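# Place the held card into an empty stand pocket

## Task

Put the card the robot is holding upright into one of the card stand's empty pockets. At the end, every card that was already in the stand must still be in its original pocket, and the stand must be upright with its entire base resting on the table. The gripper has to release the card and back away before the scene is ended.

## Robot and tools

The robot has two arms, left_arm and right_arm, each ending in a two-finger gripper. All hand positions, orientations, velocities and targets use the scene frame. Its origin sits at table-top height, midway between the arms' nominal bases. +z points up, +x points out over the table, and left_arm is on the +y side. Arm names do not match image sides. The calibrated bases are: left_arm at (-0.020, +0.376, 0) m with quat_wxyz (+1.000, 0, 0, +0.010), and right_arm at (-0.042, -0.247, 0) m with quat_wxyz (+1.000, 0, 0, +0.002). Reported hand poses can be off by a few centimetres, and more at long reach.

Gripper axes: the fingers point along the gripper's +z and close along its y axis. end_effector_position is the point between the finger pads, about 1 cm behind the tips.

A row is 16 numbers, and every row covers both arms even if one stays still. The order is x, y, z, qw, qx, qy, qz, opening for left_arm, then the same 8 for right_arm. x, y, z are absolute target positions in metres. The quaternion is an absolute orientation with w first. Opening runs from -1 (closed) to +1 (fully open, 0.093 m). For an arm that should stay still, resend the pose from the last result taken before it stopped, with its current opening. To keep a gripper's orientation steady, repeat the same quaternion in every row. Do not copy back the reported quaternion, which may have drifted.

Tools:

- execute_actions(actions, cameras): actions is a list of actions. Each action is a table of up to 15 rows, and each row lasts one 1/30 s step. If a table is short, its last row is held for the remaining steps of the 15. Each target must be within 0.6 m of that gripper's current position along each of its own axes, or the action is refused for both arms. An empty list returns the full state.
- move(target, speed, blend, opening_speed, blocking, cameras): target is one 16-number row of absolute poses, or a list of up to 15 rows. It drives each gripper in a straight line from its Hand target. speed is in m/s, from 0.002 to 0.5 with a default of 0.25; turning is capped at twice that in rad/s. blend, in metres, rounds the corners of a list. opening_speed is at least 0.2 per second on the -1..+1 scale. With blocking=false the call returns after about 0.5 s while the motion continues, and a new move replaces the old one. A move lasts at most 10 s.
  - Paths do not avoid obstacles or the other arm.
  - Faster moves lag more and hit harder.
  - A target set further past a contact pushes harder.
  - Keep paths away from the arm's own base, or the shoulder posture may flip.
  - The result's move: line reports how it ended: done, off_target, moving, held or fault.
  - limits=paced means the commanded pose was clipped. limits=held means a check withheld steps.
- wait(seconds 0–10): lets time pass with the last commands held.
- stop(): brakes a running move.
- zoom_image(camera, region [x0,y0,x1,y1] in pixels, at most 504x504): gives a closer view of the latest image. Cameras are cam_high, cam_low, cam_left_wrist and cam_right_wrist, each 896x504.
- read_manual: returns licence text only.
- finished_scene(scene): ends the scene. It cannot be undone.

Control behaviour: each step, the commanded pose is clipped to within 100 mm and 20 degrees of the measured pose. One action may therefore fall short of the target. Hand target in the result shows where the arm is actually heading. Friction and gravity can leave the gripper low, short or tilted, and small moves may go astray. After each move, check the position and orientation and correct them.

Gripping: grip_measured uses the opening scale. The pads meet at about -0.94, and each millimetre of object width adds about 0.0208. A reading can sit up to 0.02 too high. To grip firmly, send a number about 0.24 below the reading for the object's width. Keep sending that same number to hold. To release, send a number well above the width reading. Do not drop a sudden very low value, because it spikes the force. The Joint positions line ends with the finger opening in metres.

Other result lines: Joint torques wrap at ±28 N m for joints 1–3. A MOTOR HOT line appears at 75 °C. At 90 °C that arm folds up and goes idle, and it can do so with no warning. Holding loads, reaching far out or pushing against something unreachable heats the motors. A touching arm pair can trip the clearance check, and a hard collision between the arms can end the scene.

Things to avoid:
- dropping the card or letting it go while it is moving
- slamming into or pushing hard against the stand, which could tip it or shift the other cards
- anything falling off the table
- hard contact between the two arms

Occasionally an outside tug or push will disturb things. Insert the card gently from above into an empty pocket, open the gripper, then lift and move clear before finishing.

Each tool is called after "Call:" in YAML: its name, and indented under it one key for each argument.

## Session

Call:
execute_actions:
  actions: []

Scene clock: 0.00 s.
left_arm: end_effector_position=(+0.3907, +0.2721, +0.2407) grip_measured=-0.987 end_effector_quat_wxyz=(+0.321, +0.628, +0.688, +0.171) | right_arm: end_effector_position=(+0.2675, -0.2002, +0.4968) grip_measured=+1.000 end_effector_quat_wxyz=(+0.831, -0.012, +0.555, -0.022)
Joint positions: left_arm=[-0.268 1.535 1.46 -0.751 0.002 1.232 0] | right_arm=[0.298 0.897 0.992 0.316 0.283 -0.169 0.093]
Joint velocities: within noise
Joint torques (N m): no reading
Heat: left arm: 34 °C; right arm: 35 °C.
Hand target: left_arm +0.3898, +0.2726, +0.2430; +0.321, +0.628, +0.687, +0.172 | right_arm +0.2659, -0.2007, +0.5001; +0.833, -0.011, +0.552, -0.022
Tool commands: left_gripper/opening=-1.0 right_gripper/opening=+1.0

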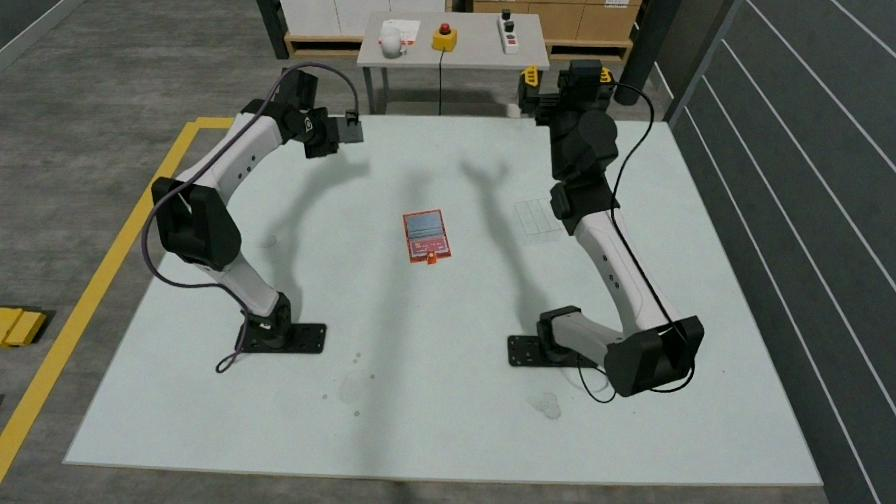

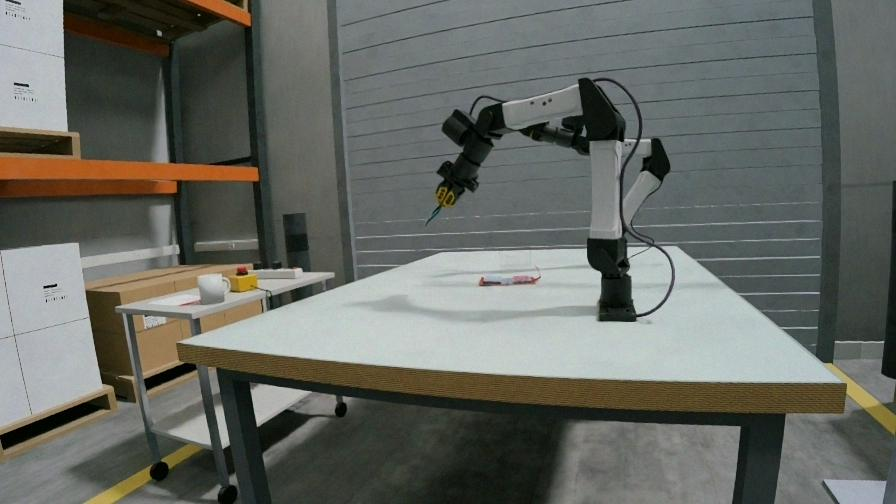

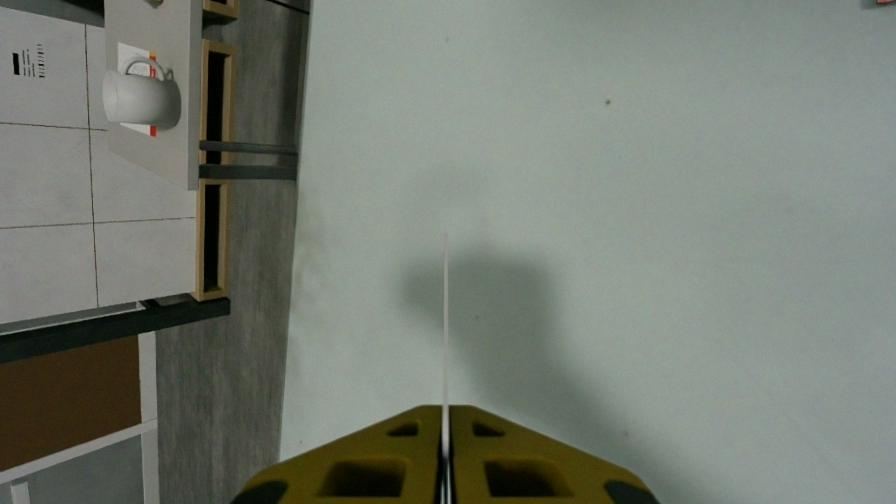

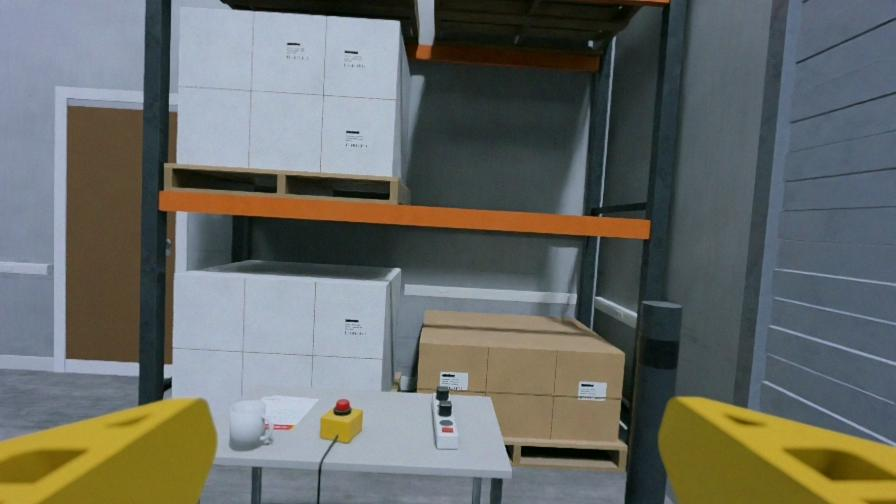

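Call:
zoom_image:
  camera: "cam_high"
  region: [300, 80, 400, 180]

Call:
zoom_image:
  camera: "cam_high"
  region: [490, 180, 600, 260]

Call:
zoom_image:
  camera: "cam_low"
  region: [410, 150, 550, 300]

Scaled by 5.040 from the camera's 896x504 image, which has a finer 1280x720 frame.

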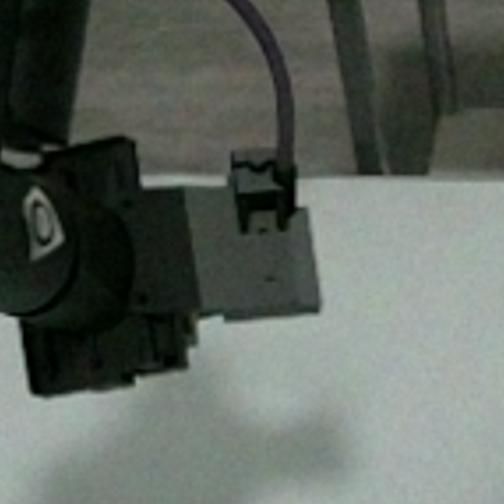

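Scaled by 4.582 from the camera's 896x504 image, which has a finer 1280x720 frame.

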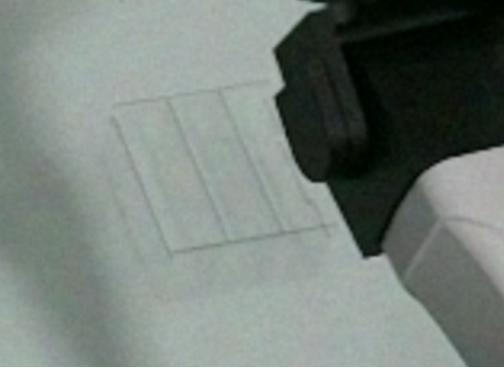

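Scaled by 3.360 from the camera's 896x504 image, which has a finer 1280x720 frame.

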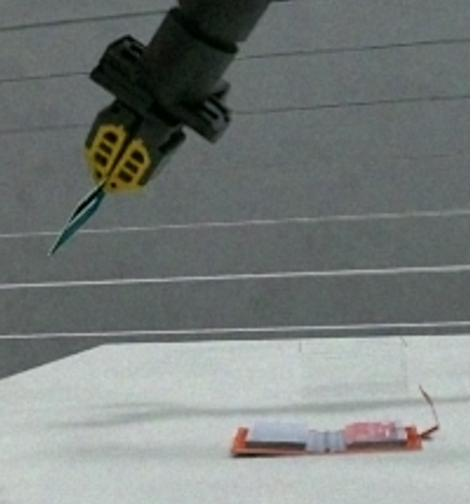

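Call:
move:
  target: [0.2, 0.11, 0.26, 0.5, 0.5, 0.5, -0.5, -1, 0.2, -0.02, 0.26, 0.5, -0.5, 0.5, 0.5, 1]

Call:
zoom_image:
  camera: "cam_high"
  region: [330, 130, 530, 270]

Scene clock: 23.50 s.
left_arm: end_effector_position=(+0.1989, +0.1115, +0.2669) grip_measured=-0.987 end_effector_quat_wxyz=(+0.507, +0.507, +0.490, -0.495) | right_arm: end_effector_position=(+0.2004, -0.0218, +0.2567) grip_measured=+1.000 end_effector_quat_wxyz=(+0.496, -0.492, +0.510, +0.501)
Joint positions: left_arm=[-0.434 1.238 0.598 0.655 1.162 0.015 0] | right_arm=[0.23 1.282 0.6 0.663 -1.323 0.006 0.093]
Joint torques (N m): left_arm=[-0.13 -1.92 6.34 1.96 -0.01 -0.06] | right_arm=[0.31 -3.26 7.08 2.06 -0.12 -0.19]
Hand target: left_arm +0.1998, +0.1101, +0.2601; +0.500, +0.500, +0.500, -0.500 | right_arm +0.2000, -0.0201, +0.2600; +0.500, -0.500, +0.500, +0.500
Off the commanded pose: left_arm 0.007 m, 2 deg | right_arm 0.004 m, 2 deg.
move: done

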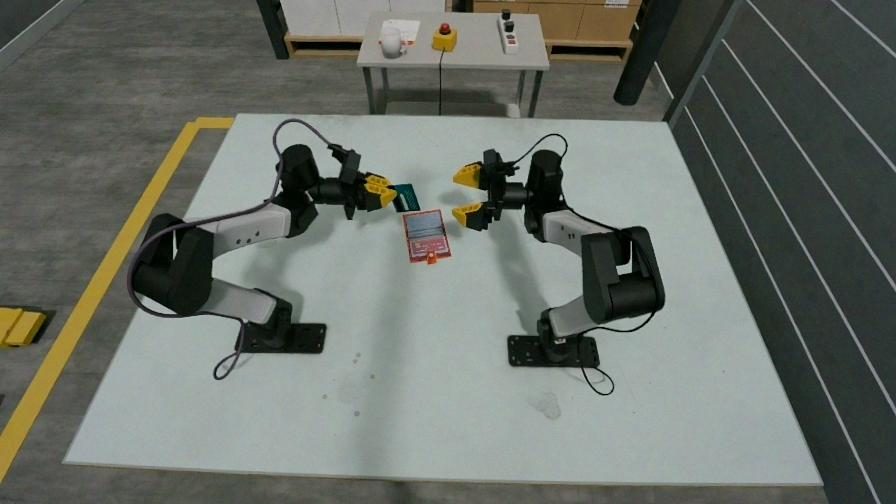

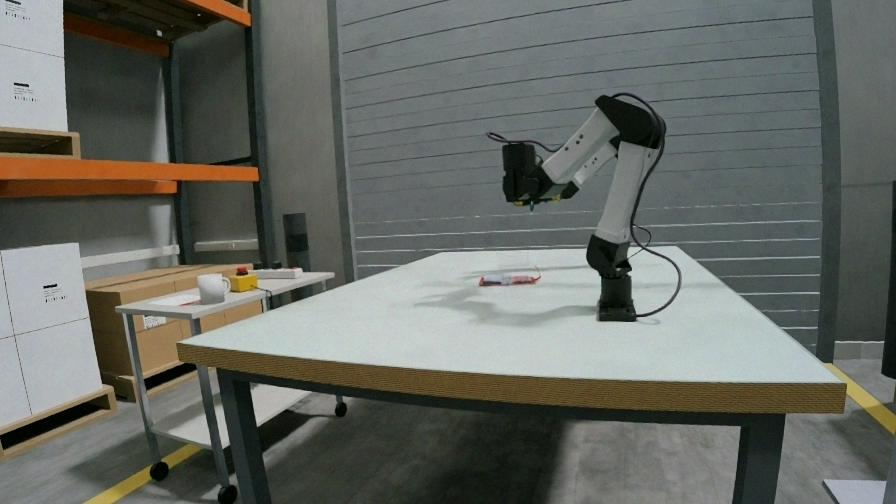

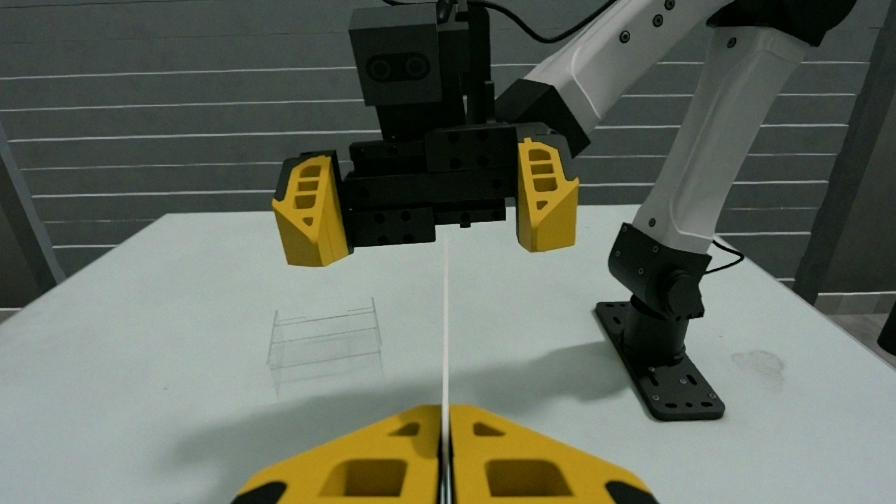

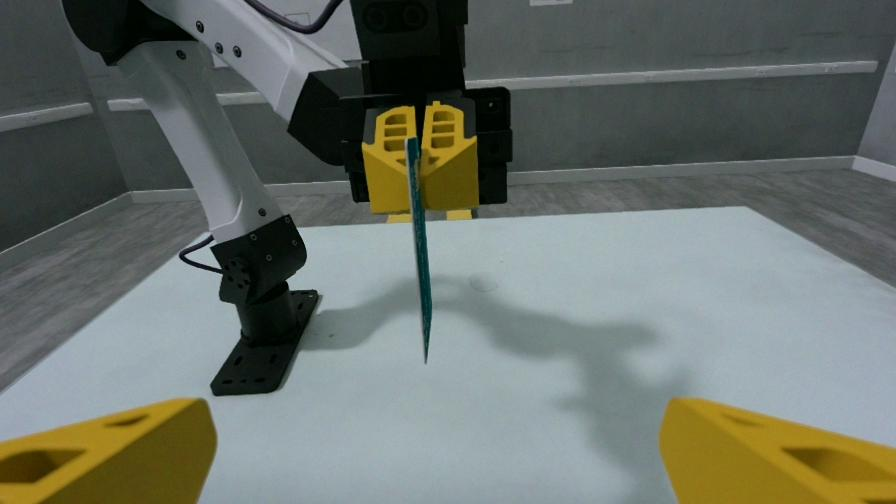

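Scaled by 2.520 from the camera's 896x504 image, which has a finer 1280x720 frame.

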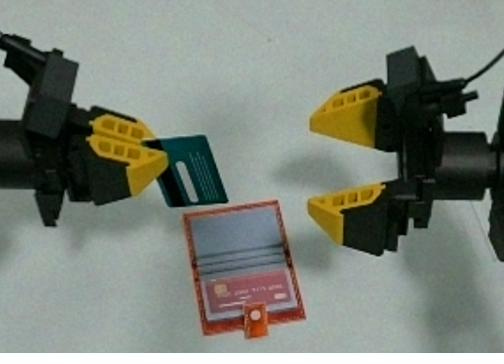

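Call:
zoom_image:
  camera: "cam_high"
  region: [360, 165, 440, 225]

Call:
zoom_image:
  camera: "cam_low"
  region: [480, 160, 600, 230]

Scaled by 6.300 from the camera's 896x504 image, which has a finer 1280x720 frame.

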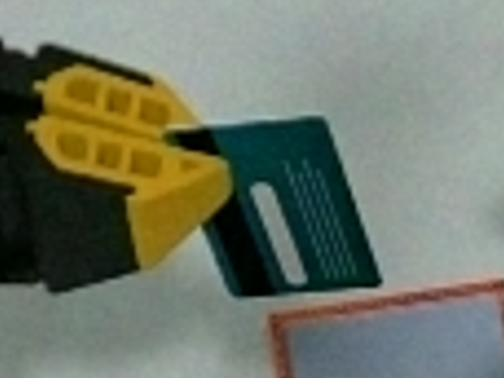

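Scaled by 4.200 from the camera's 896x504 image, which has a finer 1280x720 frame.

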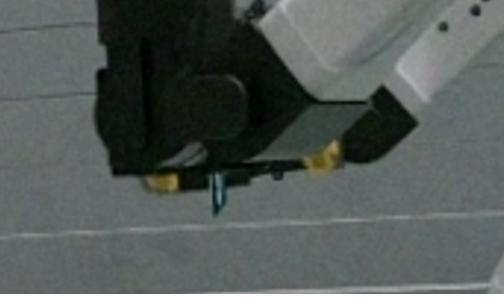

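Call:
move:
  target: [0.2, 0.11, 0.26, 0.456, 0.527, 0.541, -0.472, -1, 0.194, 0.03, 0.255, 0.506, -0.506, 0.494, 0.494, 1]
  speed: 0.12

Call:
zoom_image:
  camera: "cam_high"
  region: [360, 140, 480, 225]

Scene clock: 47.77 s.
left_arm: end_effector_position=(+0.1998, +0.1112, +0.2514) grip_measured=-0.987 end_effector_quat_wxyz=(+0.447, +0.521, +0.546, -0.480) | right_arm: end_effector_position=(+0.1889, +0.0264, +0.2458) grip_measured=+1.000 end_effector_quat_wxyz=(+0.493, -0.501, +0.505, +0.501)
Joint positions: left_arm=[-0.438 1.215 0.731 0.14 1.142 0.256 0] | right_arm=[0.423 1.336 0.6 0.705 -1.147 -0.016 0.093]
Joint torques (N m): left_arm=[-0.18 -3.88 9.69 1.79 0.17 0.24] | right_arm=[0.27 -3.4 8.5 2.21 0.07 -0.2]
Heat: left arm: 36 °C; right arm: 40 °C.
Hand target: left_arm +0.1999, +0.1101, +0.2600; +0.456, +0.526, +0.540, -0.472 | right_arm +0.1937, +0.0296, +0.2550; +0.506, -0.506, +0.494, +0.494
Off the commanded pose: left_arm 0.009 m, 2 deg | right_arm 0.011 m, 2 deg.
move: off_target (right_arm)

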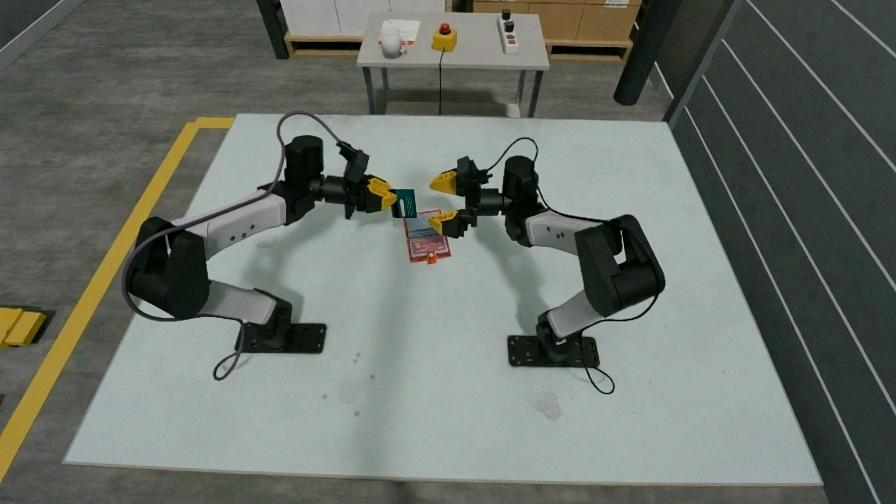

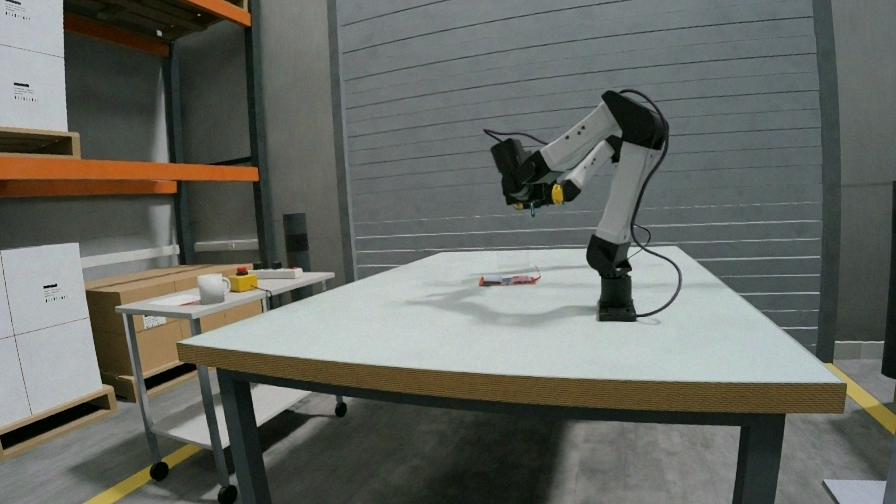

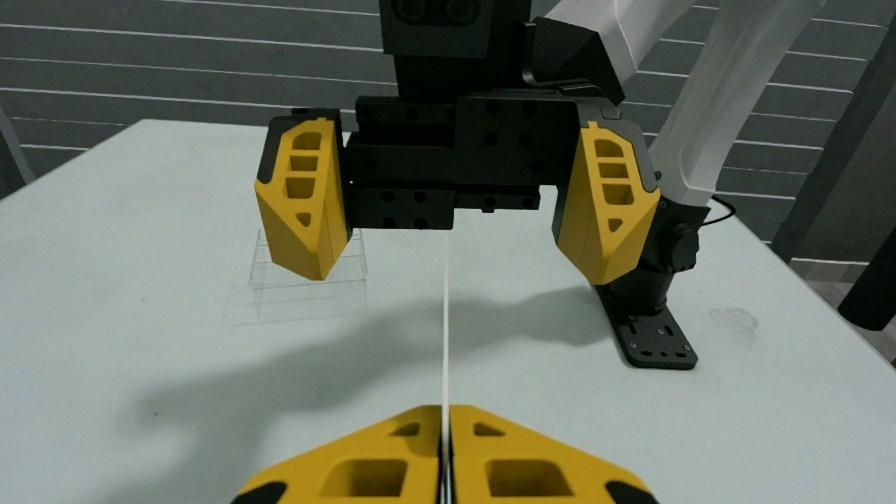

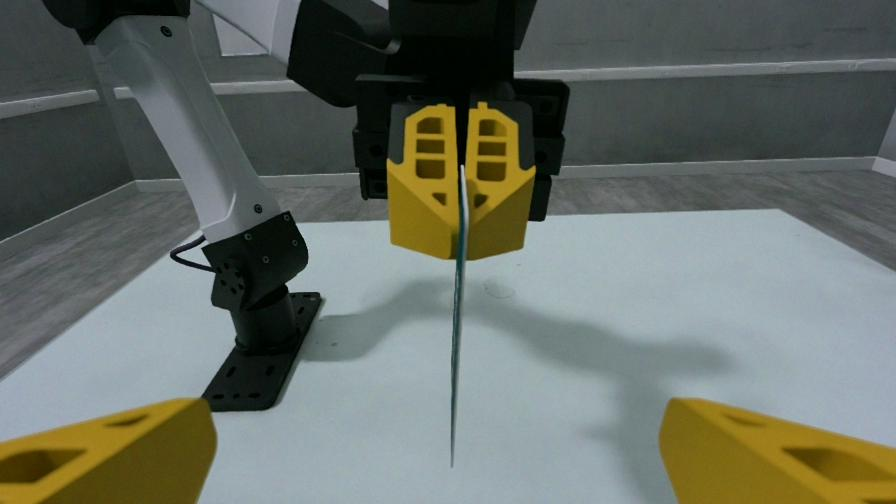

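Scaled by 4.200 from the camera's 896x504 image, which has a finer 1280x720 frame.

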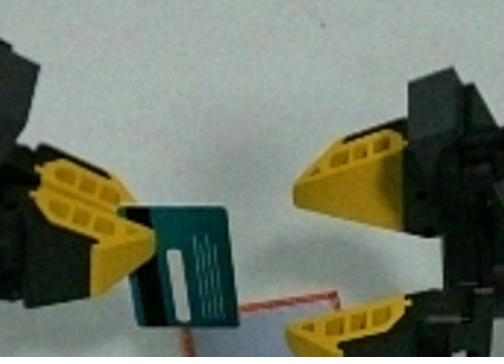

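Call:
move:
  target: [0.2, 0.11, 0.26, 0.456, 0.527, 0.541, -0.472, -1, 0.197, 0.066, 0.246, 0.494, -0.494, 0.506, 0.506, 1]
  speed: 0.08
  cameras: ["cam_high","cam_right_wrist","cam_left_wrist"]

Call:
zoom_image:
  camera: "cam_high"
  region: [360, 140, 480, 225]

Scene clock: 57.60 s.
left_arm: end_effector_position=(+0.1998, +0.1112, +0.2511) grip_measured=-0.987 end_effector_quat_wxyz=(+0.447, +0.521, +0.547, -0.479) | right_arm: end_effector_position=(+0.1919, +0.0618, +0.2372) grip_measured=+1.000 end_effector_quat_wxyz=(+0.484, -0.494, +0.513, +0.508)
Joint positions: left_arm=[-0.438 1.215 0.731 0.138 1.141 0.258 0] | right_arm=[0.536 1.44 0.644 0.766 -1.035 0.016 0.093]
Joint torques (N m): left_arm=[-0.18 -3.88 9.72 1.79 0.21 0.2] | right_arm=[0.27 -4.27 8.35 2.31 0.08 -0.03]
Hand target: left_arm +0.1999, +0.1102, +0.2599; +0.456, +0.526, +0.541, -0.472 | right_arm +0.1966, +0.0657, +0.2460; +0.494, -0.494, +0.506, +0.506
Off the commanded pose: left_arm 0.009 m, 2 deg | right_arm 0.011 m, 1 deg.
move: off_target (right_arm)
Images, in order: cam_high, cam_left_wrist, cam_right_wrist.

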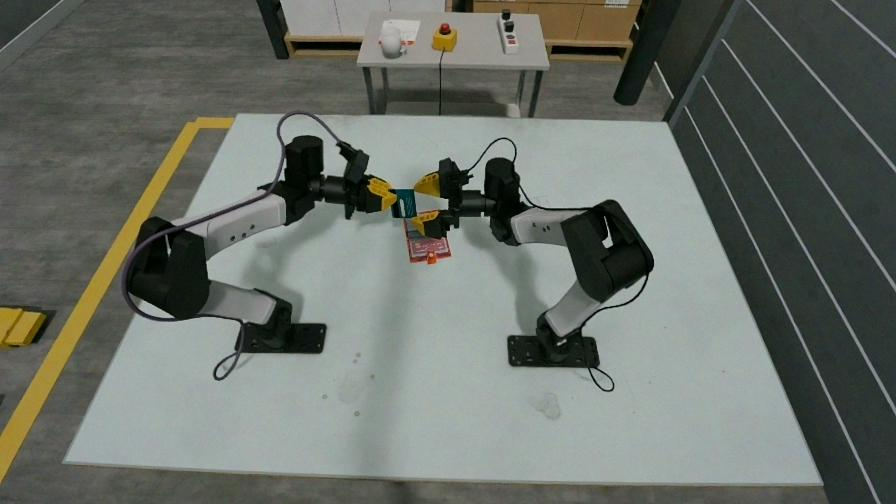

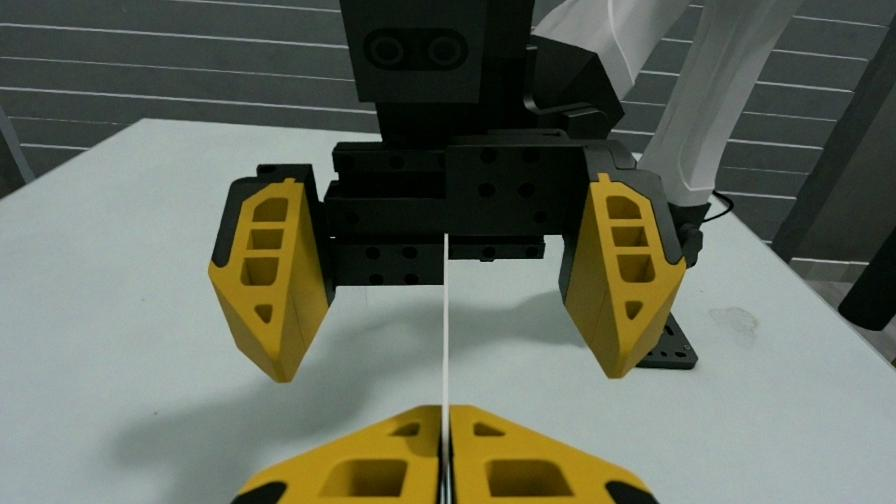

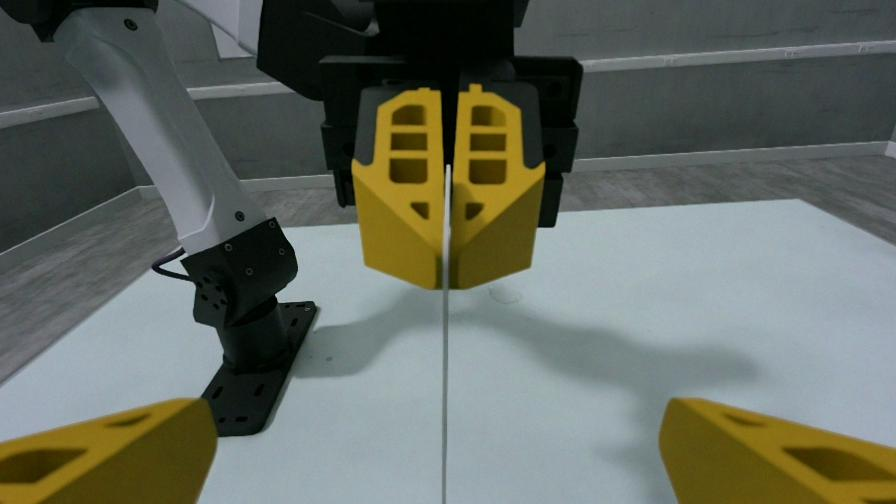

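Scaled by 4.200 from the camera's 896x504 image, which has a finer 1280x720 frame.

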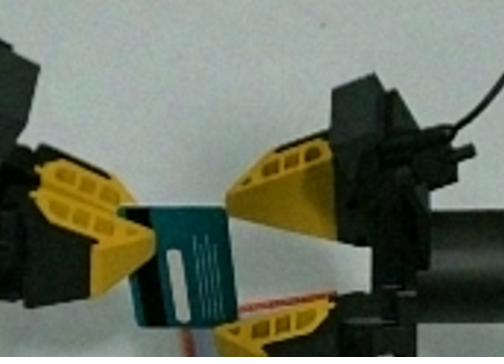

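Call:
move:
  target:
    - [0.2, 0.11, 0.26, 0.456, 0.527, 0.541, -0.472, -1, 0.1985, 0.073, 0.246, 0.494, -0.494, 0.506, 0.506, 1]
    - [0.2, 0.11, 0.26, 0.456, 0.527, 0.541, -0.472, -1, 0.1985, 0.073, 0.246, 0.494, -0.494, 0.506, 0.506, -1]
  speed: 0.06
  opening_speed: 0.8
  cameras: ["cam_high","cam_right_wrist","cam_left_wrist"]

Call:
zoom_image:
  camera: "cam_high"
  region: [360, 140, 480, 225]

Scene clock: 68.73 s.
left_arm: end_effector_position=(+0.2009, +0.1113, +0.2507) grip_measured=-0.987 end_effector_quat_wxyz=(+0.448, +0.521, +0.548, -0.477) | right_arm: end_effector_position=(+0.1943, +0.0684, +0.2374) grip_measured=-0.973 end_effector_quat_wxyz=(+0.485, -0.494, +0.514, +0.507)
Joint positions: left_arm=[-0.438 1.215 0.731 0.138 1.134 0.259 0] | right_arm=[0.553 1.461 0.661 0.771 -1.015 0.017 0]
Joint torques (N m): left_arm=[-0.18 -3.88 9.72 1.78 0.31 0.19] | right_arm=[0.38 -4.45 8.36 2.32 0.07 -0.04]
Hand target: left_arm +0.1999, +0.1101, +0.2599; +0.456, +0.526, +0.541, -0.472 | right_arm +0.1982, +0.0727, +0.2459; +0.494, -0.494, +0.506, +0.506
Off the commanded pose: left_arm 0.009 m, 2 deg | right_arm 0.011 m, 1 deg.
move: off_target (right_arm); target 2's new opening was sent with right_arm's hand 0.011 m and 1 deg from that target
Images, in order: cam_high, cam_left_wrist, cam_right_wrist.

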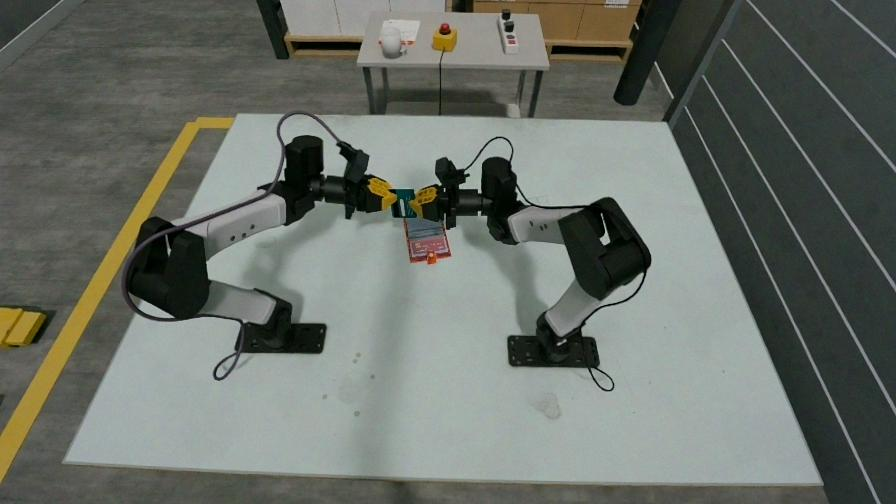

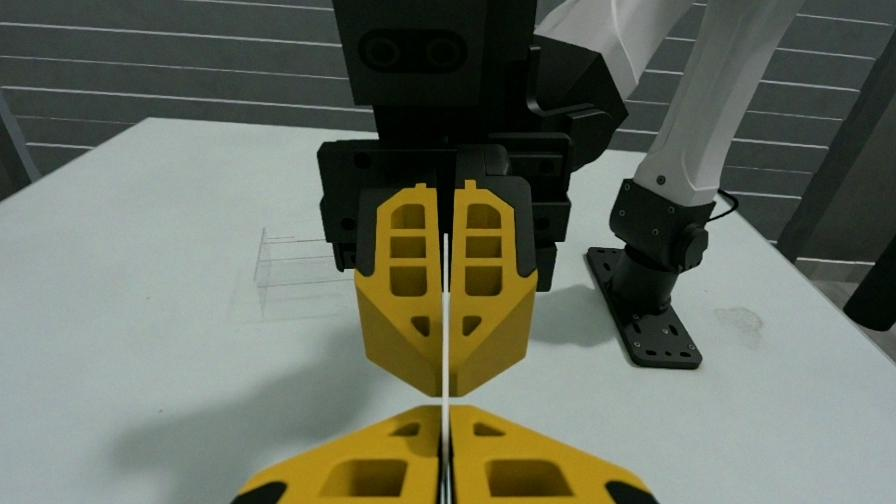

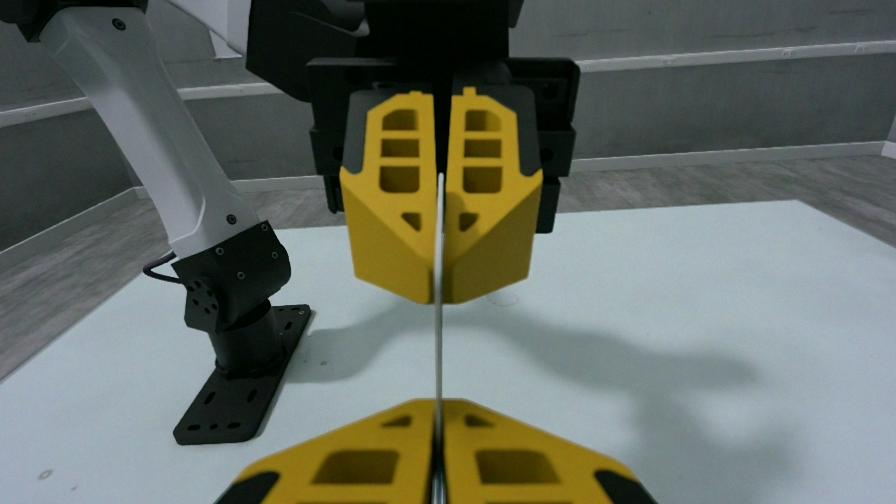

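Scaled by 4.200 from the camera's 896x504 image, which has a finer 1280x720 frame.

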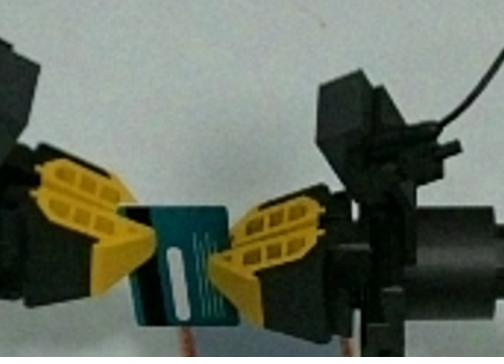

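Call:
move:
  target:
    - [0.2, 0.11, 0.26, 0.456, 0.527, 0.541, -0.472, -1, 0.1985, 0.073, 0.246, 0.494, -0.494, 0.506, 0.506, -1]
    - [0.2, 0.11, 0.26, 0.456, 0.527, 0.541, -0.472, 0.3, 0.1985, 0.073, 0.246, 0.494, -0.494, 0.506, 0.506, -1]
    - [0.2, 0.21, 0.29, 0.456, 0.527, 0.541, -0.472, 0.3, 0.1985, 0.073, 0.246, 0.494, -0.494, 0.506, 0.506, -1]
    - [0.2, 0.21, 0.29, 0.456, 0.527, 0.541, -0.472, 0.3, 0.24, -0.19, 0.21, 0, -0.165, 0.986, 0, -1]
  speed: 0.15
  opening_speed: 1

Call:
zoom_image:
  camera: "cam_right_wrist"
  region: [250, 50, 650, 400]

Scene clock: 87.80 s.
left_arm: end_effector_position=(+0.1969, +0.2089, +0.2904) grip_measured=+0.298 end_effector_quat_wxyz=(+0.459, +0.521, +0.538, -0.477) | right_arm: end_effector_position=(+0.2377, -0.1873, +0.2077) grip_measured=-0.973 end_effector_quat_wxyz=(+0.037, -0.172, +0.984, +0.006)
Joint positions: left_arm=[-0.022 1.367 1.179 -1.396 1.447 1.548 0.059] | right_arm=[0.202 1.594 1.643 -1.545 -0.009 -0.139 0]
Joint torques (N m): left_arm=[0.61 -2.13 8.25 0.29 0.68 0.19] | right_arm=[-0.65 -5 7.27 0.47 0.09 -0.03]
Hand target: left_arm +0.2000, +0.2099, +0.2900; +0.456, +0.526, +0.541, -0.471 | right_arm +0.2400, -0.1900, +0.2095; +0.035, -0.165, +0.986, +0.001
Off the commanded pose: left_arm 0.003 m, 1 deg | right_arm 0.004 m, 4 deg.
joint sent to its limit (right arm) — joint 4 (wrist pitch), lower limit. The joint targets are off in orientation, not in position.
move: off_target (right_arm)

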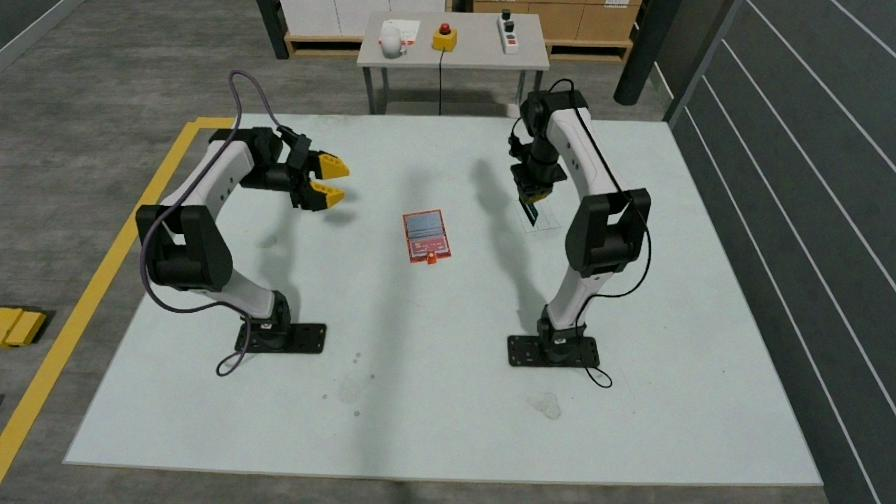

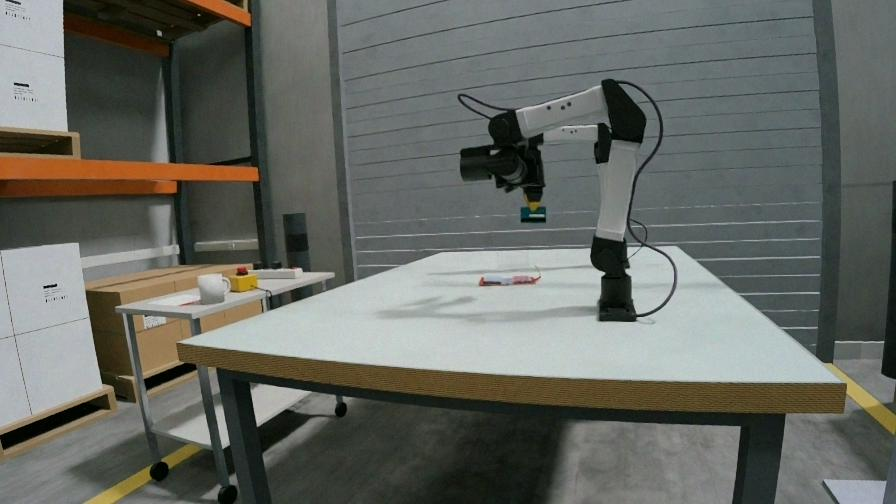

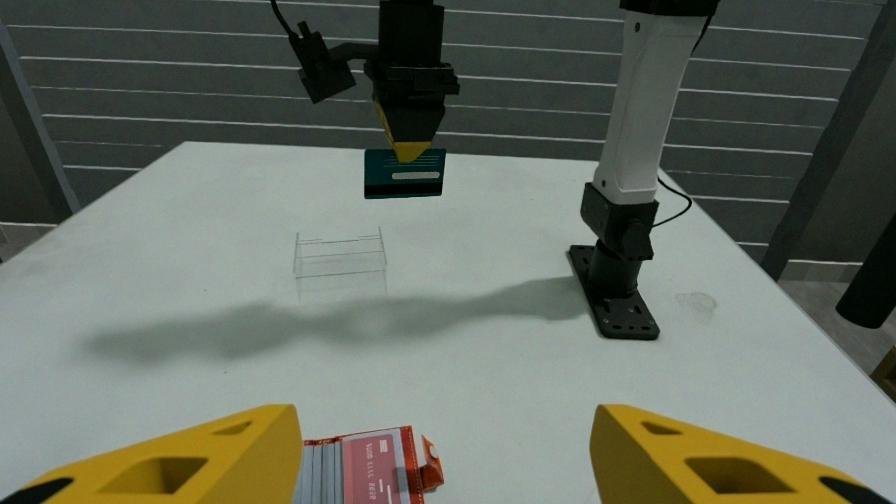

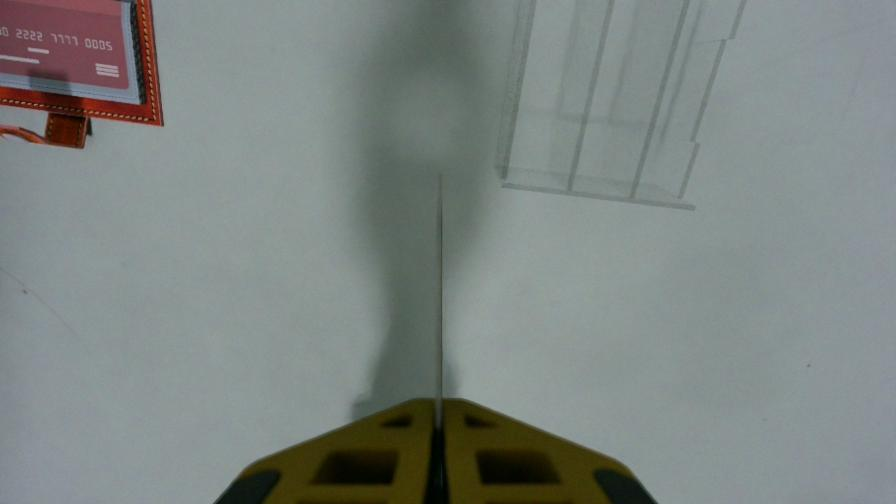

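Scaled by 1.260 from the camera's 896x504 image, which has a finer 1280x720 frame.

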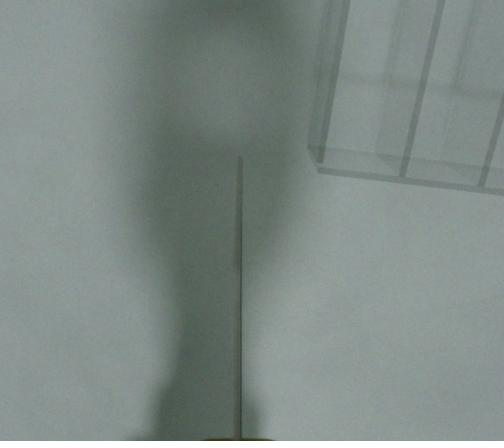

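Call:
move:
  target: [0.2, 0.21, 0.29, 0.456, 0.527, 0.541, -0.472, 0.3, 0.325, -0.247, 0.16, 0, -0.1106, 0.9939, 0, -1]
  speed: 0.15

Call:
zoom_image:
  camera: "cam_left_wrist"
  region: [220, 120, 480, 340]

Scene clock: 102.97 s.
left_arm: end_effector_position=(+0.1968, +0.2089, +0.2904) grip_measured=+0.298 end_effector_quat_wxyz=(+0.458, +0.521, +0.539, -0.478) | right_arm: end_effector_position=(+0.3182, -0.2455, +0.1571) grip_measured=-0.973 end_effector_quat_wxyz=(-0.009, -0.107, +0.994, +0.004)
Joint positions: left_arm=[-0.022 1.367 1.179 -1.397 1.447 1.548 0.059] | right_arm=[-0.001 1.942 1.861 -1.509 -0.006 -0.212 0]
Joint torques (N m): left_arm=[0.62 -2.11 8.25 0.29 0.68 0.19] | right_arm=[-0.32 -8.72 7.62 0.41 0.06 -0.18]
Hand target: left_arm +0.1999, +0.2099, +0.2900; +0.456, +0.526, +0.541, -0.471 | right_arm +0.3248, -0.2471, +0.1600; +0.000, -0.111, +0.994, +0.000
Off the commanded pose: left_arm 0.003 m, 1 deg | right_arm 0.008 m, 1 deg.
move: done

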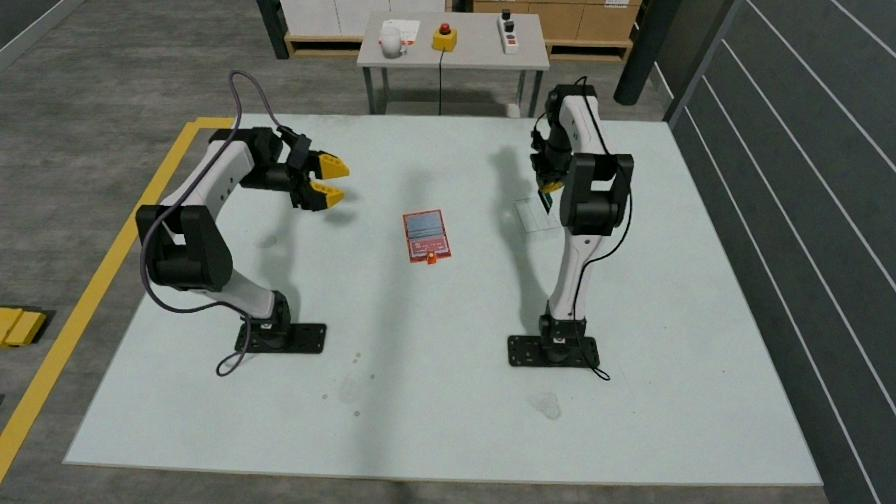

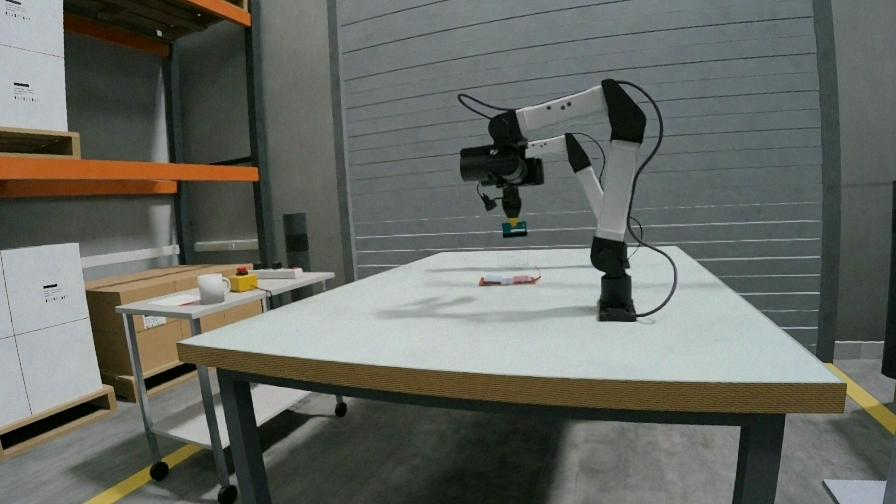

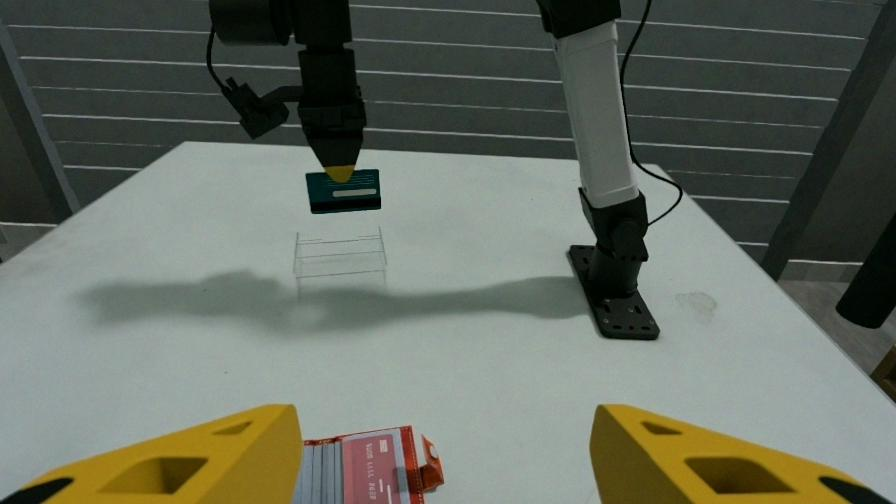

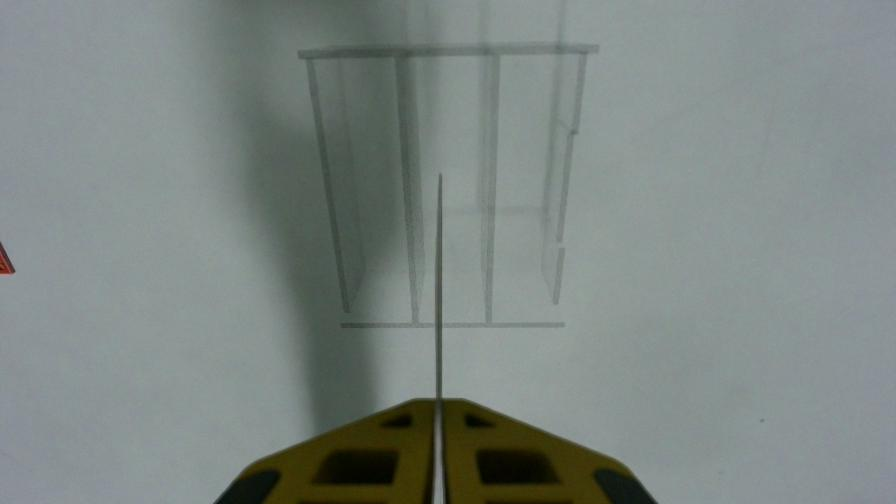

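Scaled by 1.938 from the camera's 896x504 image, which has a finer 1280x720 frame.

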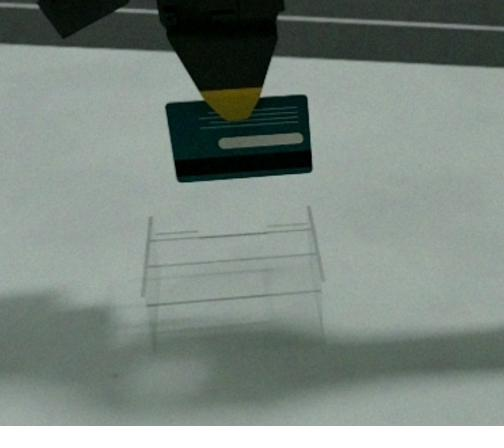

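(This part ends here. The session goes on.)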